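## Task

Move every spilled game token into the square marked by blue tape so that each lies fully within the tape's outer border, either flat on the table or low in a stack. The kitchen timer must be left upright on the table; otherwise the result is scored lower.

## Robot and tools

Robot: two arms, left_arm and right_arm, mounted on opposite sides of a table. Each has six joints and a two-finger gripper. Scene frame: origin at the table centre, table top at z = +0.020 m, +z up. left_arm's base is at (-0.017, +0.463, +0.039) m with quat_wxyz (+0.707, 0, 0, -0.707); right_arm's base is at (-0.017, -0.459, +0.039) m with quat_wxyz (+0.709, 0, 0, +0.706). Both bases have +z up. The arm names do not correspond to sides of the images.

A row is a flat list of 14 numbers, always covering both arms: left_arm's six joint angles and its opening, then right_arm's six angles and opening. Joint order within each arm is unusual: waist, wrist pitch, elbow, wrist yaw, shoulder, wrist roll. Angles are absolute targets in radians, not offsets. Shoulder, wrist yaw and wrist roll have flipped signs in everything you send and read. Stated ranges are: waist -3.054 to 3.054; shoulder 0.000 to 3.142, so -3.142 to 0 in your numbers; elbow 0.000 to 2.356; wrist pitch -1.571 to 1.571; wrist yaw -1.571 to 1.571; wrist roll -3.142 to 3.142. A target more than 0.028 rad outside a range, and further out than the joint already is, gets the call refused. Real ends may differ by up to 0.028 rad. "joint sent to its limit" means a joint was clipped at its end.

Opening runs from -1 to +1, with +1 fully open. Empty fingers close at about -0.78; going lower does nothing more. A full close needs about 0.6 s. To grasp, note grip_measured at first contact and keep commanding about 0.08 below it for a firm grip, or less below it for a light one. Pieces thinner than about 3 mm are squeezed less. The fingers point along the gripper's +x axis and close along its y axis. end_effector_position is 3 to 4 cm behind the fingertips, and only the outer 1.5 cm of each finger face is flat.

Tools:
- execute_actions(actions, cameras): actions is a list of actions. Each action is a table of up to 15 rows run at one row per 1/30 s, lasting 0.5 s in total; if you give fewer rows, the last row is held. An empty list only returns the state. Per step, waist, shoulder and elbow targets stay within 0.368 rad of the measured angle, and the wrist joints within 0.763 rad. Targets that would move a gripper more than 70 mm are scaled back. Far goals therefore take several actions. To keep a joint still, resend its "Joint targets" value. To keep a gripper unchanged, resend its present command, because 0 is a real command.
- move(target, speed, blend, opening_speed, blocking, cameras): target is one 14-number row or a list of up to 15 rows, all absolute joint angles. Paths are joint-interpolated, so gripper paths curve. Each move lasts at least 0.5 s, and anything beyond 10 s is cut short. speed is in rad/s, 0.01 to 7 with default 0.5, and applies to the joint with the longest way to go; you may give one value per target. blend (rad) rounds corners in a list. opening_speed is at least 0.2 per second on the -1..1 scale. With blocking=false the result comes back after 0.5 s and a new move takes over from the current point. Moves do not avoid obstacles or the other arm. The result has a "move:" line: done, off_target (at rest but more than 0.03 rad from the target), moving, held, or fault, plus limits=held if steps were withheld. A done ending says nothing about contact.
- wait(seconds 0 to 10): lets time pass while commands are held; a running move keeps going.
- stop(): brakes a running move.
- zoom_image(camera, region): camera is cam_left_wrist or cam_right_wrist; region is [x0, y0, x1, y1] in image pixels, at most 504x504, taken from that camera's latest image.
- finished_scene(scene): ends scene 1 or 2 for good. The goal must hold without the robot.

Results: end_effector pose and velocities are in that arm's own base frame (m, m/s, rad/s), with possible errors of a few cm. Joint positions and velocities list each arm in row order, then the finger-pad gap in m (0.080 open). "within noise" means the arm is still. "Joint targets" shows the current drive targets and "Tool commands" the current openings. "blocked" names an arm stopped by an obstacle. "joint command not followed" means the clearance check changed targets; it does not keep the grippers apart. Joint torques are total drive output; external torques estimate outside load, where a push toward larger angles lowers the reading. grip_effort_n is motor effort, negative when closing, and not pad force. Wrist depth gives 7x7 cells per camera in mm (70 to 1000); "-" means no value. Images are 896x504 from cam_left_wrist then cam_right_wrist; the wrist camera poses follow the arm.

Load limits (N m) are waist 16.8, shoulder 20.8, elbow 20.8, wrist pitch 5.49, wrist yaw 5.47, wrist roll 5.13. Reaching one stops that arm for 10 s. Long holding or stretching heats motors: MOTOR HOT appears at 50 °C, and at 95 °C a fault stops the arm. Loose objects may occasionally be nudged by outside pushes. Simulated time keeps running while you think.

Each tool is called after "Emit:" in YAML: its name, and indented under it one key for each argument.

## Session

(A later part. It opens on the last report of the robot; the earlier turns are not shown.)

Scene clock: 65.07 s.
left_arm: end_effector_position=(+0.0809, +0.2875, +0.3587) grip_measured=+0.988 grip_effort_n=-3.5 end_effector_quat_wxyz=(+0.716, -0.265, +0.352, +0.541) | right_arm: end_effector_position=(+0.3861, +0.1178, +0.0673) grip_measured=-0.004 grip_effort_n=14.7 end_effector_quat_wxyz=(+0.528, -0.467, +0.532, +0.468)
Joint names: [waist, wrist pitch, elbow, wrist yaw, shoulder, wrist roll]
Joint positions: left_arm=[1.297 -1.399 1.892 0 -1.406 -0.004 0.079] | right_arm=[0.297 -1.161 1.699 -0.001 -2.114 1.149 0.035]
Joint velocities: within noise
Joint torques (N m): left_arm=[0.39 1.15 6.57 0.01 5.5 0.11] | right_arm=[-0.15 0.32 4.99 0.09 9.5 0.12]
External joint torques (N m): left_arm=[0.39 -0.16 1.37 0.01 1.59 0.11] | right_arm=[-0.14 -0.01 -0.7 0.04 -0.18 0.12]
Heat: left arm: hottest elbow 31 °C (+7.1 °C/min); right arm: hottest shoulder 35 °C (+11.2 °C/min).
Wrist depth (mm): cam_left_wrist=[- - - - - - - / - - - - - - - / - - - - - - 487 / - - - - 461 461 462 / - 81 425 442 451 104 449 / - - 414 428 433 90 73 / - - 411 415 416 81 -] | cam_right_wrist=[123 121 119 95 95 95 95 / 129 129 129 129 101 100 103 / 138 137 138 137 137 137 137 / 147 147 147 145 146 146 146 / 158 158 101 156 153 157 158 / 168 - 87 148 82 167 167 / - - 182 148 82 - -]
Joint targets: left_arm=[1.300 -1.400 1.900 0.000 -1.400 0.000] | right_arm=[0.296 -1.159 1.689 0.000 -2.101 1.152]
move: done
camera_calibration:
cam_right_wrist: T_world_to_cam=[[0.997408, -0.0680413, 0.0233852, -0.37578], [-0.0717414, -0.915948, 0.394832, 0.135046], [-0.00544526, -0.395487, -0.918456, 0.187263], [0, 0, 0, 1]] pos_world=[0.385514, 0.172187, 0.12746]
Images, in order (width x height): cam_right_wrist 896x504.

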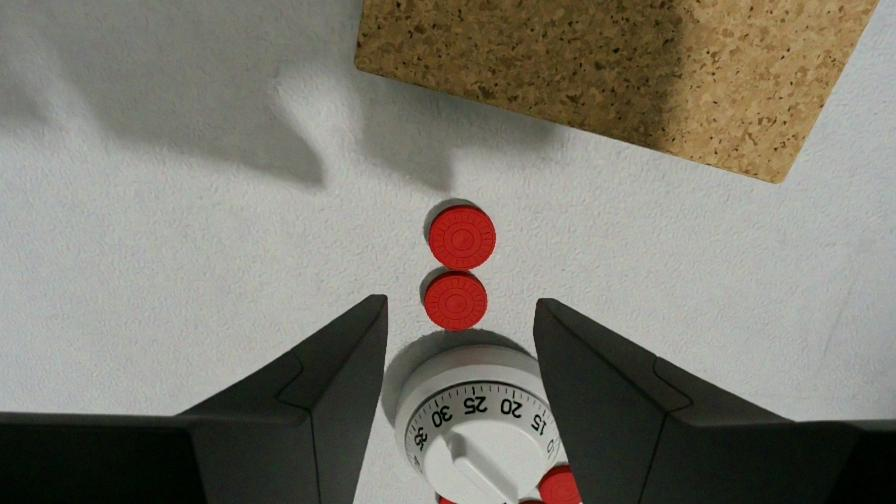

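Emit:
move:
  target:
    - [1.3,-1.4,1.9,0,-1.4,0,0.987,0.292,-0.9748,1.572,0,-2.168,1.152,0.0]
    - [1.3,-1.4,1.9,0,-1.4,0,0.987,0.292,-0.9748,1.572,0,-2.168,1.152,-0.4]
    - [1.3,-1.4,1.9,0,-1.4,0,0.987,0.292,-1.1662,1.7082,0,-2.1128,1.152,-0.4]
    - [1.3,-1.4,1.9,0,-1.4,0,0.987,-0.424,-1.2653,2.025,0,-2.3305,0.359,-0.4]
  speed: [0.15,0.1,0.25,0.7]
  blend: [0,0,0.02,0]
  opening_speed: 0.7
  cameras: ["cam_right_wrist"]

Emit:
move:
  target:
    - [1.3,-1.4,1.9,0,-1.4,0,0.987,-0.424,-1.1121,1.9005,0,-2.3592,0.359,-0.4]
    - [1.3,-1.4,1.9,0,-1.4,0,0.987,-0.424,-1.1121,1.9005,0,-2.3592,0.359,-0.1]
    - [1.3,-1.4,1.9,0,-1.4,0,0.987,-0.424,-1.2653,2.025,0,-2.3305,0.359,-0.1]
    - [1.3,-1.4,1.9,0,-1.4,0,0.987,0.242,-1.1497,1.6596,0,-2.0807,1.207,0.0]
  speed: [0.15,0.1,0.25,0.7]
  blend: [0,0,0.02,0]
  opening_speed: 0.7
  cameras: ["cam_right_wrist"]

Scene clock: 71.20 s.
left_arm: end_effector_position=(+0.0809, +0.2875, +0.3587) grip_measured=+0.988 grip_effort_n=-3.0 end_effector_quat_wxyz=(+0.716, -0.265, +0.352, +0.541) | right_arm: end_effector_position=(+0.4121, -0.1857, +0.0643) grip_measured=-0.383 grip_effort_n=-82.6 end_effector_quat_wxyz=(+0.709, +0.020, +0.705, -0.023)
Joint names: [waist, wrist pitch, elbow, wrist yaw, shoulder, wrist roll]
Joint positions: left_arm=[1.297 -1.399 1.892 0 -1.406 -0.004 0.079] | right_arm=[-0.423 -1.264 2.015 -0.002 -2.315 0.361 0.018]
Joint velocities: within noise
Joint torques (N m): left_arm=[0.41 1.15 6.57 -0.01 5.53 0.12] | right_arm=[0.03 0.13 7.5 0.1 7.81 -0.11]
External joint torques (N m): left_arm=[0.38 -0.14 1.36 -0.02 1.55 0.12] | right_arm=[0.01 -0.25 1.64 0.08 -3.31 -0.11]
Heat: left arm: hottest elbow 31 °C (+6.1 °C/min); right arm: hottest shoulder 35 °C (+10.1 °C/min).
Wrist depth (mm): cam_left_wrist=[- - - - - - - / - - - - - - - / - - - - - - 487 / - - - - 468 461 463 / - 81 429 446 445 104 447 / - - 417 428 433 90 73 / - - 413 412 416 81 -] | cam_right_wrist=[- 114 116 117 117 119 118 / 122 120 122 122 124 125 125 / 130 130 131 132 133 133 134 / 139 140 141 139 142 143 144 / 150 150 147 102 151 154 155 / 162 160 - 164 - 164 168 / - - - 179 - - -]
Joint targets: left_arm=[1.300 -1.400 1.900 0.000 -1.400 0.000] | right_arm=[-0.424 -1.265 2.025 0.000 -2.331 0.359]
move: done
camera_calibration:
cam_right_wrist: T_world_to_cam=[[-0.00476503, -0.99947, 0.0321874, -0.182822], [-0.92171, 0.016874, 0.387513, 0.383987], [-0.387851, -0.027821, -0.921302, 0.290548], [0, 0, 0, 1]] pos_world=[0.465743, -0.181121, 0.124767]
Images, in order (width x height): cam_right_wrist 896x504.

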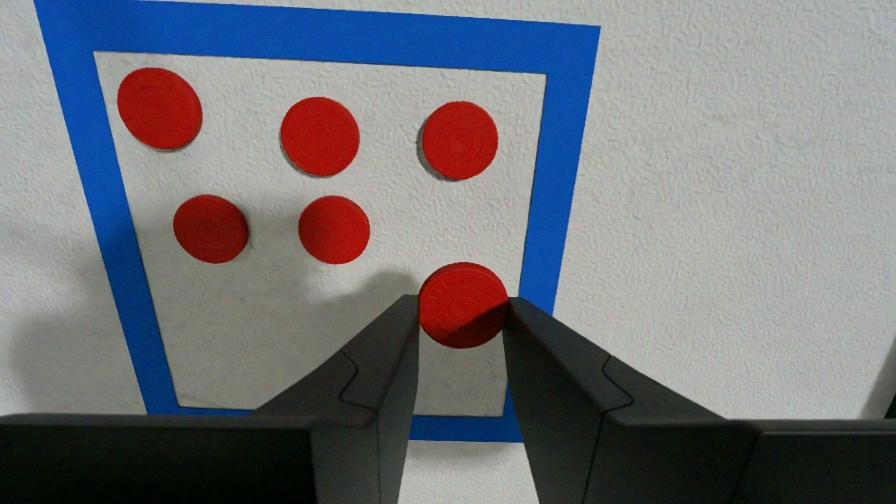

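Scene clock: 76.30 s.
left_arm: end_effector_position=(+0.0809, +0.2875, +0.3587) grip_measured=+0.988 grip_effort_n=-3.0 end_effector_quat_wxyz=(+0.716, -0.265, +0.352, +0.541) | right_arm: end_effector_position=(+0.3872, +0.0955, +0.0677) grip_measured=-0.004 grip_effort_n=14.7 end_effector_quat_wxyz=(+0.528, -0.467, +0.532, +0.468)
Joint names: [waist, wrist pitch, elbow, wrist yaw, shoulder, wrist roll]
Joint positions: left_arm=[1.297 -1.399 1.892 0 -1.406 -0.004 0.079] | right_arm=[0.242 -1.151 1.669 -0.001 -2.094 1.204 0.035]
Joint velocities: within noise
Joint torques (N m): left_arm=[0.39 1.16 6.61 0.01 5.52 0.11] | right_arm=[-0.07 0.26 5.01 0.05 9.53 0.08]
External joint torques (N m): left_arm=[0.37 -0.13 1.38 0.01 1.51 0.11] | right_arm=[-0.09 -0.05 -0.64 0 0.04 0.08]
Heat: left arm: hottest elbow 32 °C (+6.1 °C/min); right arm: hottest shoulder 36 °C (+10.1 °C/min).
Wrist depth (mm): cam_left_wrist=[- - - - - - - / - - - - - - - / - - - - - - 488 / - - - - 466 460 464 / - 81 427 448 450 104 447 / - - 417 431 431 90 73 / - - 414 411 416 81 -] | cam_right_wrist=[123 122 123 122 104 95 97 / 130 130 129 130 130 130 129 / 138 138 138 138 137 138 138 / 147 148 147 145 147 147 147 / 158 159 101 142 153 158 157 / 168 - 87 137 82 168 167 / - - 181 185 82 - -]
Joint targets: left_arm=[1.300 -1.400 1.900 0.000 -1.400 0.000] | right_arm=[0.242 -1.150 1.660 0.000 -2.081 1.207]
move: done
camera_calibration:
cam_right_wrist: T_world_to_cam=[[0.997431, -0.067704, 0.023411, -0.378373], [-0.0714454, -0.916238, 0.394213, 0.11445], [-0.00523973, -0.394872, -0.918721, 0.178639], [0, 0, 0, 1]] pos_world=[0.386514, 0.149786, 0.12786]
Images, in order (width x height): cam_right_wrist 896x504.

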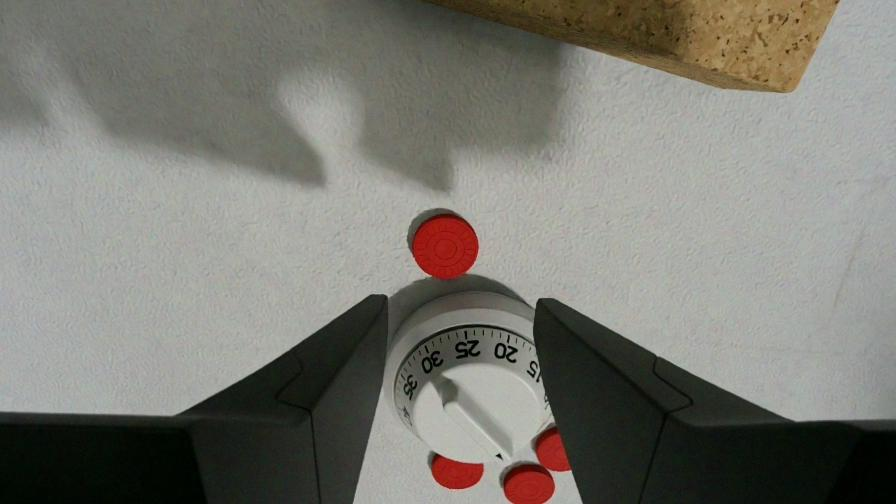

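Emit:
move:
  target:
    - [1.3,-1.4,1.9,0,-1.4,0,0.987,0.241,-0.957,1.5257,0,-2.1395,1.207,0.0]
    - [1.3,-1.4,1.9,0,-1.4,0,0.987,0.241,-0.957,1.5257,0,-2.1395,1.207,-0.4]
    - [1.3,-1.4,1.9,0,-1.4,0,0.987,0.241,-1.1497,1.6596,0,-2.0807,1.207,-0.4]
    - [1.3,-1.4,1.9,0,-1.4,0,0.987,-0.266,-1.1588,1.6869,0,-2.0989,0.201,-0.4]
  speed: [0.15,0.1,0.25,0.7]
  opening_speed: 0.7
  cameras: ["cam_right_wrist"]

Emit:
move:
  target:
    - [1.3,-1.4,1.9,0,-1.4,0,0.987,-0.266,-0.9704,1.5544,0,-2.1548,0.201,-0.4]
    - [1.3,-1.4,1.9,0,-1.4,0,0.987,-0.266,-0.9704,1.5544,0,-2.1548,0.201,-0.1]
    - [1.3,-1.4,1.9,0,-1.4,0,0.987,-0.266,-1.1588,1.6869,0,-2.0989,0.201,-0.1]
    - [1.3,-1.4,1.9,0,-1.4,0,0.987,0.006,-1.1967,1.792,0,-2.1661,-1.402,-0.08]
  speed: [0.15,0.1,0.25,0.7]
  blend: [0,0,0.02,0]
  opening_speed: 0.7
  cameras: ["cam_right_wrist"]

Scene clock: 82.40 s.
left_arm: end_effector_position=(+0.0809, +0.2875, +0.3587) grip_measured=+0.988 grip_effort_n=-3.5 end_effector_quat_wxyz=(+0.716, -0.265, +0.352, +0.541) | right_arm: end_effector_position=(+0.3853, -0.1056, +0.0707) grip_measured=-0.382 grip_effort_n=-83.5 end_effector_quat_wxyz=(+0.706, +0.022, +0.707, -0.023)
Joint names: [waist, wrist pitch, elbow, wrist yaw, shoulder, wrist roll]
Joint positions: left_arm=[1.297 -1.399 1.892 0 -1.406 -0.004 0.079] | right_arm=[-0.267 -1.158 1.677 -0.001 -2.091 0.204 0.018]
Joint velocities: within noise
Joint torques (N m): left_arm=[0.39 1.15 6.57 0.02 5.55 0.12] | right_arm=[0.14 0.1 7.18 0.06 7.18 -0.09]
External joint torques (N m): left_arm=[0.36 -0.15 1.3 0.01 1.47 0.12] | right_arm=[0.19 -0.23 1.53 0.05 -2.31 -0.09]
Heat: left arm: hottest elbow 32 °C (+5.1 °C/min); right arm: hottest shoulder 36 °C (+9.1 °C/min).
Wrist depth (mm): cam_left_wrist=[- - - - - - - / - - - - - - - / - - - - - - 481 / - - - - 468 466 463 / - 81 429 444 450 104 447 / - - 419 429 429 90 73 / - - 413 412 413 81 -] | cam_right_wrist=[123 122 123 124 122 123 125 / 127 130 130 130 130 131 133 / 132 137 139 140 141 141 142 / 142 146 149 150 151 152 153 / 160 159 157 102 160 164 165 / 172 170 - 173 - 176 180 / - - - 191 - - -]
Joint targets: left_arm=[1.300 -1.400 1.900 0.000 -1.400 0.000] | right_arm=[-0.266 -1.159 1.687 0.000 -2.099 0.201]
move: done
camera_calibration:
cam_right_wrist: T_world_to_cam=[[-0.00685358, -0.999564, 0.0287206, -0.102128], [-0.919293, 0.0176005, 0.39318, 0.35422], [-0.393514, -0.023708, -0.919013, 0.290752], [0, 0, 0, 1]] pos_world=[0.439347, -0.101425, 0.130865]
Images, in order (width x height): cam_right_wrist 896x504.

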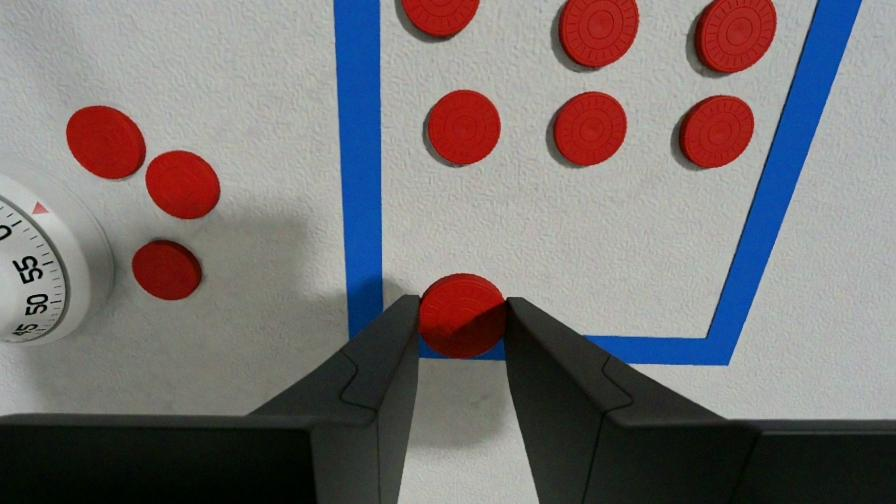

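Scene clock: 88.93 s.
left_arm: end_effector_position=(+0.0809, +0.2875, +0.3587) grip_measured=+0.988 grip_effort_n=-2.6 end_effector_quat_wxyz=(+0.716, -0.265, +0.352, +0.541) | right_arm: end_effector_position=(+0.4162, +0.0019, +0.0733) grip_measured=-0.084 grip_effort_n=14.7 end_effector_quat_wxyz=(+0.544, +0.455, +0.540, -0.453)
Joint names: [waist, wrist pitch, elbow, wrist yaw, shoulder, wrist roll]
Joint positions: left_arm=[1.297 -1.399 1.892 0 -1.406 -0.004 0.079] | right_arm=[0.005 -1.195 1.782 -0.002 -2.152 -1.4 0.031]
Joint velocities: within noise
Joint torques (N m): left_arm=[0.39 1.14 6.57 0.01 5.53 0.12] | right_arm=[0.06 0.15 7.46 0 7.03 -0.07]
External joint torques (N m): left_arm=[0.36 -0.13 1.39 0 1.58 0.12] | right_arm=[0.13 -0.21 1.68 0.06 -2.94 -0.07]
Heat: left arm: hottest elbow 32 °C (+4.0 °C/min); right arm: hottest shoulder 35 °C (+7.0 °C/min).
Wrist depth (mm): cam_left_wrist=[- - - - - - - / - - - - - - - / - - - - - - 485 / - - - - 459 463 468 / - 81 429 443 449 104 447 / - - 416 431 433 90 73 / - - 412 416 414 81 -] | cam_right_wrist=[122 123 125 126 128 130 132 / 128 130 132 134 136 139 140 / 137 138 140 140 144 148 150 / 145 148 150 152 153 158 161 / 156 157 156 146 154 170 174 / 167 - - 146 85 182 187 / - - 84 193 78 - -]
Joint targets: left_arm=[1.300 -1.400 1.900 0.000 -1.400 0.000] | right_arm=[0.006 -1.197 1.792 0.000 -2.166 -1.402]
move: done
camera_calibration:
cam_right_wrist: T_world_to_cam=[[-0.972844, -0.230325, 0.0229267, 0.406519], [-0.203529, 0.8984, 0.389171, 0.0804852], [-0.110233, 0.373936, -0.92088, 0.189385], [0, 0, 0, 1]] pos_world=[0.432737, -0.0494942, 0.133758]
Images, in order (width x height): cam_right_wrist 896x504.

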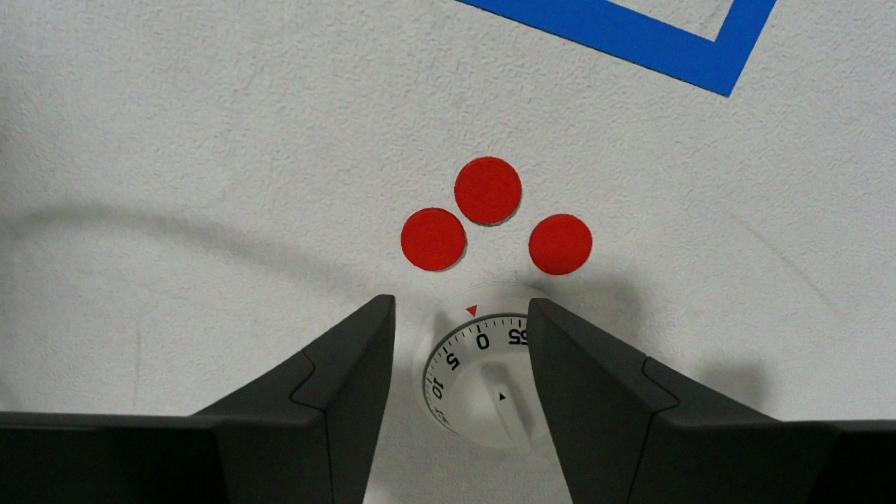

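Emit:
move:
  target:
    - [1.3,-1.4,1.9,0,-1.4,0,0.987,0.02,-1.2008,1.8025,0,-2.1725,-1.415,-0.08]
    - [1.3,-1.4,1.9,0,-1.4,0,0.987,0.02,-1.0106,1.6619,0,-2.2221,-1.415,-0.08]
    - [1.3,-1.4,1.9,0,-1.4,0,0.987,0.02,-1.0106,1.6619,0,-2.2221,-1.415,-0.4]
    - [1.3,-1.4,1.9,0,-1.4,0,0.987,0.02,-1.2008,1.8025,0,-2.1725,-1.415,-0.4]
    - [1.3,-1.4,1.9,0,-1.4,0,0.987,-0.359,-1.1804,1.7464,0,-2.1368,0.294,-0.4]
  speed: [0.2,0.15,0.1,0.25,0.7]
  opening_speed: 0.7
  cameras: ["cam_right_wrist"]

Emit:
move:
  target:
    - [1.3,-1.4,1.9,0,-1.4,0,0.987,-0.359,-0.9933,1.612,0,-2.1895,0.294,-0.4]
    - [1.3,-1.4,1.9,0,-1.4,0,0.987,-0.359,-0.9933,1.612,0,-2.1895,0.294,-0.1]
    - [1.3,-1.4,1.9,0,-1.4,0,0.987,-0.359,-1.1804,1.7464,0,-2.1368,0.294,-0.1]
    - [1.3,-1.4,1.9,0,-1.4,0,0.987,-0.04,-1.1702,1.7185,0,-2.1191,-0.536,-0.05]
  speed: [0.15,0.1,0.25,0.7]
  blend: [0,0,0.02,0]
  opening_speed: 0.7
  cameras: ["cam_right_wrist"]

Scene clock: 96.03 s.
left_arm: end_effector_position=(+0.0809, +0.2875, +0.3587) grip_measured=+0.988 grip_effort_n=-3.0 end_effector_quat_wxyz=(+0.716, -0.265, +0.352, +0.541) | right_arm: end_effector_position=(+0.3861, -0.1450, +0.0672) grip_measured=-0.386 grip_effort_n=-68.1 end_effector_quat_wxyz=(+0.704, +0.024, +0.709, -0.023)
Joint names: [waist, wrist pitch, elbow, wrist yaw, shoulder, wrist roll]
Joint positions: left_arm=[1.297 -1.399 1.892 0 -1.406 -0.004 0.079] | right_arm=[-0.359 -1.182 1.756 -0.002 -2.151 0.292 0.018]
Joint velocities: within noise
Joint torques (N m): left_arm=[0.44 1.15 6.6 0.01 5.57 0.12] | right_arm=[0.09 0.37 5.15 0.05 9.86 0.06]
External joint torques (N m): left_arm=[0.42 -0.14 1.38 0.01 1.59 0.12] | right_arm=[0.08 0.03 -0.57 0.03 -0.13 0.06]
Heat: left arm: hottest elbow 32 °C (+3.0 °C/min); right arm: hottest shoulder 36 °C (+5.1 °C/min).
Wrist depth (mm): cam_left_wrist=[- - - - - - - / - - - - - - - / - - - - - - 484 / - - - - 463 460 464 / - 81 427 444 446 104 447 / - - 416 431 433 90 73 / - - 413 412 416 81 -] | cam_right_wrist=[- 118 118 118 120 121 121 / 126 126 125 126 127 129 129 / 133 134 135 136 137 137 138 / 144 145 143 142 147 148 148 / 156 156 154 103 155 159 162 / 168 166 - 169 - 170 174 / - - - 187 - - -]
Joint targets: left_arm=[1.300 -1.400 1.900 0.000 -1.400 0.000] | right_arm=[-0.359 -1.180 1.746 0.000 -2.137 0.294]
move: done
camera_calibration:
cam_right_wrist: T_world_to_cam=[[-0.00976635, -0.999585, 0.0271035, -0.140111], [-0.91716, 0.0197535, 0.39803, 0.356225], [-0.3984, -0.020971, -0.916972, 0.289164], [0, 0, 0, 1]] pos_world=[0.44055, -0.141026, 0.127165]
Images, in order (width x height): cam_right_wrist 896x504.

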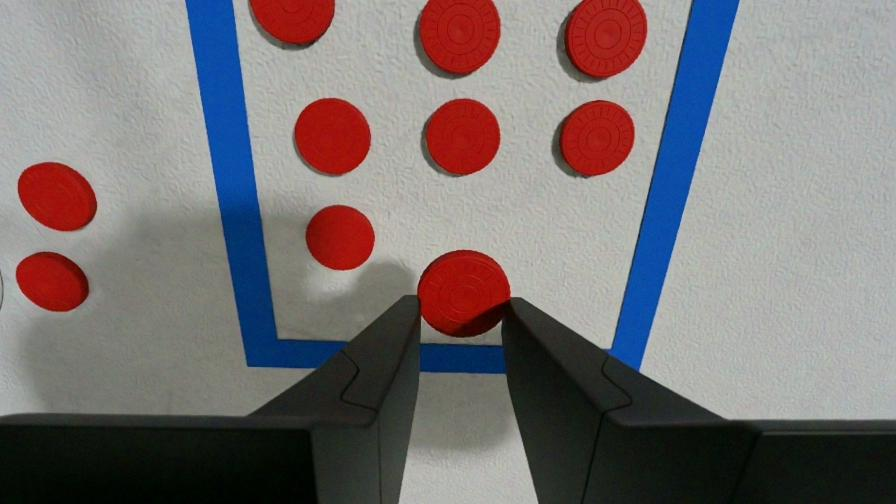

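Scene clock: 101.47 s.
left_arm: end_effector_position=(+0.0809, +0.2875, +0.3587) grip_measured=+0.988 grip_effort_n=-3.5 end_effector_quat_wxyz=(+0.716, -0.265, +0.352, +0.541) | right_arm: end_effector_position=(+0.4078, -0.0162, +0.0671) grip_measured=-0.054 grip_effort_n=14.7 end_effector_quat_wxyz=(+0.676, +0.199, +0.681, -0.201)
Joint names: [waist, wrist pitch, elbow, wrist yaw, shoulder, wrist roll]
Joint positions: left_arm=[1.297 -1.399 1.892 0 -1.406 -0.004 0.079] | right_arm=[-0.039 -1.172 1.728 -0.002 -2.133 -0.533 0.033]
Joint velocities: within noise
Joint torques (N m): left_arm=[0.38 1.15 6.57 0.02 5.52 0.12] | right_arm=[-0.26 0.33 5.11 0.04 9.82 -0.1]
External joint torques (N m): left_arm=[0.35 -0.16 1.34 0.01 1.55 0.12] | right_arm=[-0.37 -0.01 -0.53 0.06 0.11 -0.1]
Heat: left arm: hottest elbow 33 °C (+4.0 °C/min); right arm: hottest shoulder 36 °C (+4.0 °C/min).
Wrist depth (mm): cam_left_wrist=[- - - - - - - / - - - - - - - / - - - - - - 481 / - - - - 466 462 463 / - 81 425 445 446 104 447 / - - 417 430 432 90 73 / - - 413 415 416 81 -] | cam_right_wrist=[- 116 118 119 121 119 124 / 123 124 126 128 129 130 132 / 131 132 134 136 138 140 142 / 141 142 145 144 148 151 152 / 151 153 101 154 154 163 166 / 163 - 82 169 79 174 179 / - - 143 187 73 - -]
Joint targets: left_arm=[1.300 -1.400 1.900 0.000 -1.400 0.000] | right_arm=[-0.040 -1.170 1.719 0.000 -2.119 -0.536]
move: done
camera_calibration:
cam_right_wrist: T_world_to_cam=[[-0.492783, -0.869552, 0.032323, 0.187572], [-0.79218, 0.463686, 0.396794, 0.329889], [-0.360021, 0.169928, -0.917338, 0.287823], [0, 0, 0, 1]] pos_world=[0.457386, -0.0387706, 0.12707]
Images, in order (width x height): cam_right_wrist 896x504.

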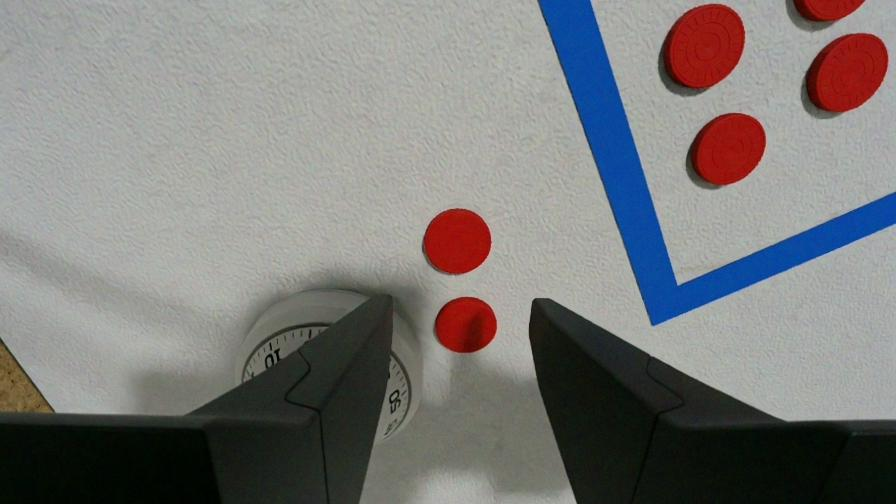

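Emit:
move:
  target:
    - [1.3,-1.4,1.9,0,-1.4,0,0.987,-0.043,-1.1702,1.7185,0,-2.1191,-0.83,-0.05]
    - [1.3,-1.4,1.9,0,-1.4,0,0.987,-0.043,-0.979,1.5823,0,-2.1741,-0.83,-0.05]
    - [1.3,-1.4,1.9,0,-1.4,0,0.987,-0.043,-0.979,1.5823,0,-2.1741,-0.83,-0.4]
    - [1.3,-1.4,1.9,0,-1.4,0,0.987,-0.043,-1.1702,1.7185,0,-2.1191,-0.83,-0.4]
    - [1.3,-1.4,1.9,0,-1.4,0,0.987,-0.4496,-1.1954,1.8211,0,-2.1965,0.385,-0.4]
  speed: [0.3,0.15,0.1,0.25,0.7]
  opening_speed: 0.7
  cameras: ["cam_right_wrist"]

Emit:
move:
  target:
    - [1.3,-1.4,1.9,0,-1.4,0,0.987,-0.4496,-1.0267,1.6965,0,-2.2406,0.385,-0.4]
    - [1.3,-1.4,1.9,0,-1.4,0,0.987,-0.4496,-1.0267,1.6965,0,-2.2406,0.385,-0.1]
    - [1.3,-1.4,1.9,0,-1.4,0,0.987,-0.4496,-1.1954,1.8211,0,-2.1965,0.385,-0.1]
    - [1.3,-1.4,1.9,0,-1.4,0,0.987,-0.0125,-1.1086,1.5336,0,-1.9958,-1.803,0.0]
  speed: [0.15,0.1,0.25,0.9]
  blend: [0,0,0.02,0]
  opening_speed: 0.7
  cameras: ["cam_right_wrist"]

Scene clock: 108.93 s.
left_arm: end_effector_position=(+0.0809, +0.2875, +0.3587) grip_measured=+0.988 grip_effort_n=-3.0 end_effector_quat_wxyz=(+0.716, -0.265, +0.352, +0.541) | right_arm: end_effector_position=(+0.3805, -0.1844, +0.0686) grip_measured=-0.382 grip_effort_n=-83.5 end_effector_quat_wxyz=(+0.708, +0.023, +0.705, -0.025)
Joint names: [waist, wrist pitch, elbow, wrist yaw, shoulder, wrist roll]
Joint positions: left_arm=[1.297 -1.399 1.892 0 -1.406 -0.004 0.079] | right_arm=[-0.451 -1.194 1.811 -0.002 -2.182 0.383 0.018]
Joint velocities: within noise
Joint torques (N m): left_arm=[0.41 1.15 6.56 0.01 5.52 0.11] | right_arm=[0.19 0.13 7.38 0.02 7.04 0.08]
External joint torques (N m): left_arm=[0.38 -0.14 1.34 0 1.51 0.11] | right_arm=[0.18 -0.2 1.74 0 -3.02 0.08]
Heat: left arm: hottest elbow 33 °C (+3.0 °C/min); right arm: hottest shoulder 36 °C (+3.0 °C/min).
Wrist depth (mm): cam_left_wrist=[- - - - - - - / - - - - - - - / - - - - - - 490 / - - - - 465 464 464 / - 81 426 447 449 104 443 / - - 416 433 429 90 73 / - - 410 413 416 81 -] | cam_right_wrist=[121 119 119 119 122 122 122 / 127 126 127 127 130 130 131 / 135 136 136 138 138 139 140 / 145 145 147 147 147 149 149 / 156 156 155 103 157 160 161 / 169 166 - 171 - 171 176 / - - - 187 - - -]
Joint targets: left_arm=[1.300 -1.400 1.900 0.000 -1.400 0.000] | right_arm=[-0.450 -1.195 1.821 0.000 -2.197 0.385]
move: done
camera_calibration:
cam_right_wrist: T_world_to_cam=[[-0.0111799, -0.999433, 0.0317485, -0.17936], [-0.921481, 0.0226258, 0.387764, 0.354263], [-0.388263, -0.0249204, -0.921212, 0.283043], [0, 0, 0, 1]] pos_world=[0.434336, -0.18022, 0.129067]
Images, in order (width x height): cam_right_wrist 896x504.

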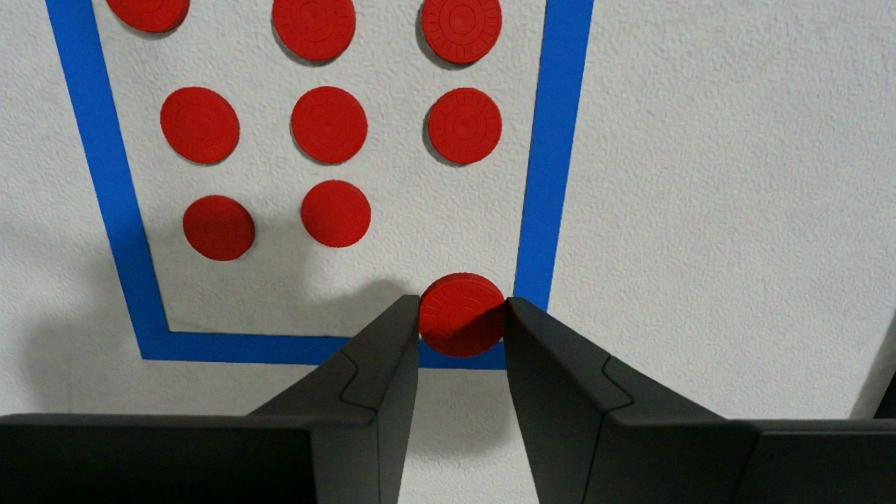

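Scene clock: 115.43 s.
left_arm: end_effector_position=(+0.0809, +0.2875, +0.3587) grip_measured=+0.988 grip_effort_n=-3.0 end_effector_quat_wxyz=(+0.716, -0.265, +0.352, +0.541) | right_arm: end_effector_position=(+0.3765, -0.0053, +0.0679) grip_measured=-0.004 grip_effort_n=14.7 end_effector_quat_wxyz=(+0.435, +0.555, +0.436, -0.559)
Joint names: [waist, wrist pitch, elbow, wrist yaw, shoulder, wrist roll]
Joint positions: left_arm=[1.297 -1.399 1.892 0 -1.406 -0.004 0.079] | right_arm=[-0.013 -1.11 1.543 -0.001 -2.009 -1.801 0.035]
Joint velocities: within noise
Joint torques (N m): left_arm=[0.4 1.15 6.58 0 5.51 0.12] | right_arm=[0.27 0.28 4.97 -0.03 8.75 -0.11]
External joint torques (N m): left_arm=[0.39 -0.13 1.4 0 1.53 0.12] | right_arm=[0.28 -0.02 -0.61 0.02 -0.04 -0.11]
Heat: left arm: hottest elbow 33 °C (+2.0 °C/min); right arm: hottest shoulder 37 °C (+3.0 °C/min).
Wrist depth (mm): cam_left_wrist=[- - - - - - - / - - - - - - - / - - - - - - 481 / - - - - 462 462 468 / - 81 428 446 447 104 449 / - - 414 433 431 90 73 / - - 412 414 415 81 -] | cam_right_wrist=[- 119 121 124 125 128 130 / 124 126 129 131 133 136 138 / 132 133 136 139 142 145 147 / 140 143 146 146 151 155 159 / 150 152 101 144 156 165 171 / 159 - 87 138 82 178 183 / - - 180 187 82 - -]
Joint targets: left_arm=[1.300 -1.400 1.900 0.000 -1.400 0.000] | right_arm=[-0.013 -1.109 1.534 0.000 -1.996 -1.803]
move: done
camera_calibration:
cam_right_wrist: T_world_to_cam=[[-0.982008, 0.185915, 0.033096, 0.371398], [0.183962, 0.902276, 0.389943, -0.0650378], [0.0426346, 0.389016, -0.920244, 0.125184], [0, 0, 0, 1]] pos_world=[0.371343, -0.0590648, 0.128269]
Images, in order (width x height): cam_right_wrist 896x504.

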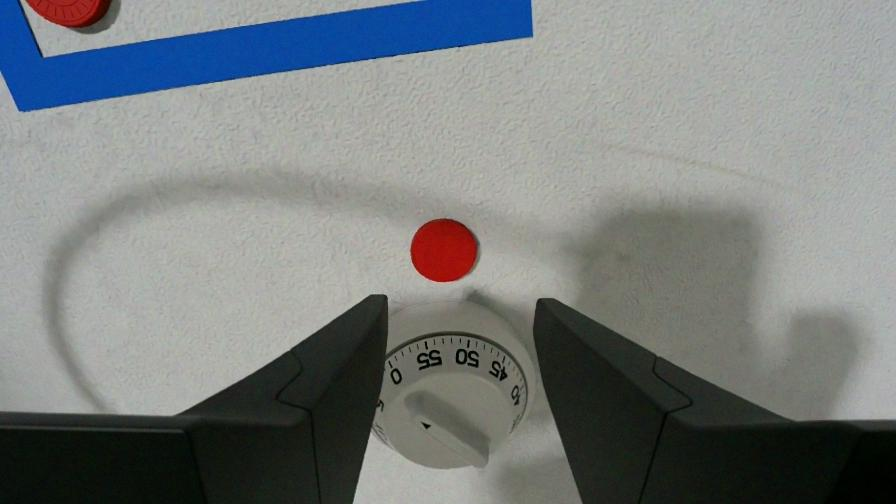

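Emit:
move:
  target:
    - [1.3,-1.4,1.9,0,-1.4,0,0.987,-0.0085,-0.9125,1.4035,0,-2.0618,-1.803,0.0]
    - [1.3,-1.4,1.9,0,-1.4,0,0.987,-0.0085,-0.9125,1.4035,0,-2.0618,-1.803,-0.4]
    - [1.3,-1.4,1.9,0,-1.4,0,0.987,-0.0085,-1.1086,1.5336,0,-1.9958,-1.803,-0.4]
    - [1.3,-1.4,1.9,0,-1.4,0,0.987,-0.387,-1.1228,1.5789,0,-2.0269,0.322,-0.4]
  speed: [0.15,0.1,0.25,0.9]
  opening_speed: 0.7
  cameras: ["cam_right_wrist"]

Emit:
move:
  target:
    - [1.3,-1.4,1.9,0,-1.4,0,0.987,-0.387,-0.9321,1.4496,0,-2.0883,0.322,-0.4]
    - [1.3,-1.4,1.9,0,-1.4,0,0.987,-0.387,-0.9321,1.4496,0,-2.0883,0.322,-0.1]
    - [1.3,-1.4,1.9,0,-1.4,0,0.987,-0.387,-1.1228,1.5789,0,-2.0269,0.322,-0.1]
    - [1.3,-1.4,1.9,0,-1.4,0,0.987,-0.15,-1.5,2.2,0,-1.9,0.0,0.9]
  speed: [0.15,0.1,0.25,0.7]
  blend: [0,0,0.02,0]
  opening_speed: 0.8
  cameras: ["cam_right_wrist"]

Scene clock: 122.23 s.
left_arm: end_effector_position=(+0.0809, +0.2875, +0.3587) grip_measured=+0.988 grip_effort_n=-3.5 end_effector_quat_wxyz=(+0.716, -0.265, +0.352, +0.541) | right_arm: end_effector_position=(+0.3530, -0.1435, +0.0725) grip_measured=-0.382 grip_effort_n=-83.5 end_effector_quat_wxyz=(+0.708, +0.022, +0.705, -0.024)
Joint names: [waist, wrist pitch, elbow, wrist yaw, shoulder, wrist roll]
Joint positions: left_arm=[1.297 -1.399 1.892 0 -1.406 -0.004 0.079] | right_arm=[-0.386 -1.121 1.569 -0.001 -2.014 0.32 0.018]
Joint velocities: within noise
Joint torques (N m): left_arm=[0.36 1.15 6.57 0.01 5.53 0.11] | right_arm=[-0.14 0.13 7.41 0.08 6.41 0.05]
External joint torques (N m): left_arm=[0.39 -0.13 1.36 0.02 1.54 0.11] | right_arm=[-0.11 -0.23 1.76 0.07 -2.54 0.05]
Heat: left arm: hottest elbow 33 °C (+2.0 °C/min); right arm: hottest shoulder 37 °C (+3.0 °C/min).
Wrist depth (mm): cam_left_wrist=[- - - - - - - / - - - - - - - / - - - - - - 482 / - - - - 462 462 467 / - 81 427 444 446 104 445 / - - 416 430 433 90 73 / - - 409 417 417 80 -] | cam_right_wrist=[124 125 123 122 125 127 128 / 132 132 132 132 133 136 136 / 142 141 142 143 144 145 145 / 150 152 152 151 154 155 155 / 162 163 160 103 163 167 169 / 175 173 - 175 - 177 180 / - - - 195 - - -]
Joint targets: left_arm=[1.300 -1.400 1.900 0.000 -1.400 0.000] | right_arm=[-0.387 -1.123 1.579 0.000 -2.027 0.322]
move: done
camera_calibration:
cam_right_wrist: T_world_to_cam=[[-0.00931285, -0.999502, 0.0301576, -0.139474], [-0.921168, 0.0203091, 0.388635, 0.325922], [-0.389054, -0.0241609, -0.920898, 0.277364], [0, 0, 0, 1]] pos_world=[0.406839, -0.139323, 0.132965]
Images, in order (width x height): cam_right_wrist 896x504.

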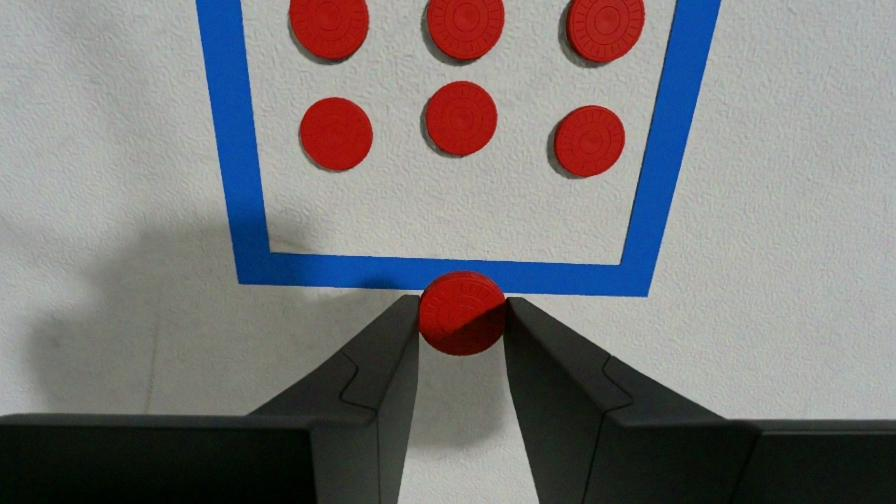

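Scene clock: 128.43 s.
left_arm: end_effector_position=(+0.0809, +0.2875, +0.3587) grip_measured=+0.988 grip_effort_n=-3.0 end_effector_quat_wxyz=(+0.716, -0.265, +0.352, +0.541) | right_arm: end_effector_position=(+0.3960, -0.0600, +0.2774) grip_measured=+0.896 grip_effort_n=14.7 end_effector_quat_wxyz=(+0.821, +0.041, +0.566, -0.061)
Joint names: [waist, wrist pitch, elbow, wrist yaw, shoulder, wrist roll]
Joint positions: left_arm=[1.297 -1.399 1.892 0 -1.406 -0.004 0.079] | right_arm=[-0.15 -1.499 2.193 -0.002 -1.901 0.003 0.075]
Joint velocities: within noise
Joint torques (N m): left_arm=[0.38 1.14 6.58 0.01 5.52 0.11] | right_arm=[-0.2 0.76 6.93 0.07 6.93 -0.14]
External joint torques (N m): left_arm=[0.36 -0.18 1.31 0 1.52 0.11] | right_arm=[-0.19 -0.18 1.43 0.07 -0.99 -0.14]
Heat: left arm: hottest elbow 33 °C (+2.0 °C/min); right arm: hottest shoulder 37 °C (+2.0 °C/min).
Wrist depth (mm): cam_left_wrist=[- - - - - - - / - - - - - - - / - - - - - - 487 / - - - - 463 462 469 / - 81 426 442 447 104 447 / - - 417 430 433 90 73 / - - 412 414 415 81 -] | cam_right_wrist=[337 340 347 347 351 356 - / 340 343 346 352 353 356 - / 342 347 349 352 357 362 - / 319 347 352 358 361 368 - / 320 326 340 358 363 368 369 / - - 357 363 364 86 - / - 78 363 363 372 76 -]
Joint targets: left_arm=[1.300 -1.400 1.900 0.000 -1.400 0.000] | right_arm=[-0.150 -1.500 2.200 0.000 -1.900 0.000]
move: done
camera_calibration:
cam_right_wrist: T_world_to_cam=[[-0.104025, -0.993382, 0.048691, -0.0289708], [-0.993577, 0.105988, 0.0396304, 0.414834], [-0.0445288, -0.0442557, -0.998027, 0.36848], [0, 0, 0, 1]] pos_world=[0.425564, -0.0564394, 0.352723]
Images, in order (width x height): cam_right_wrist 896x504.

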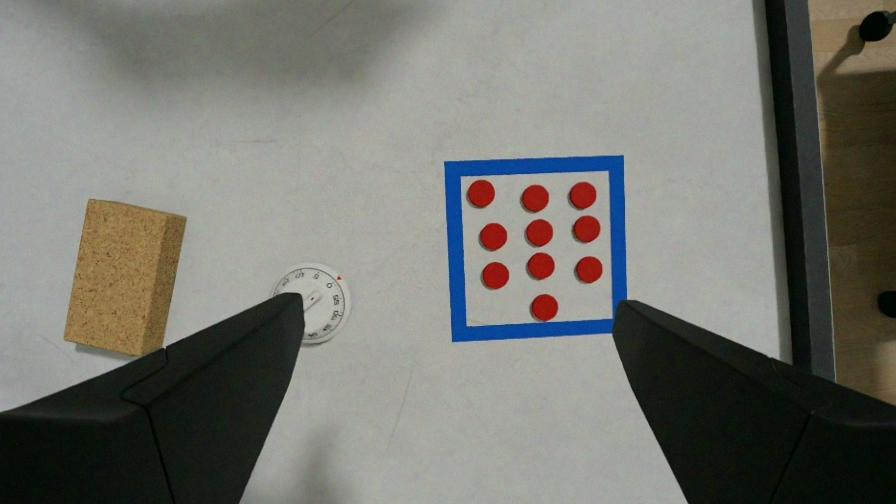

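Emit:
finished_scene:
  scene: 2

The scene is finished: the task was done.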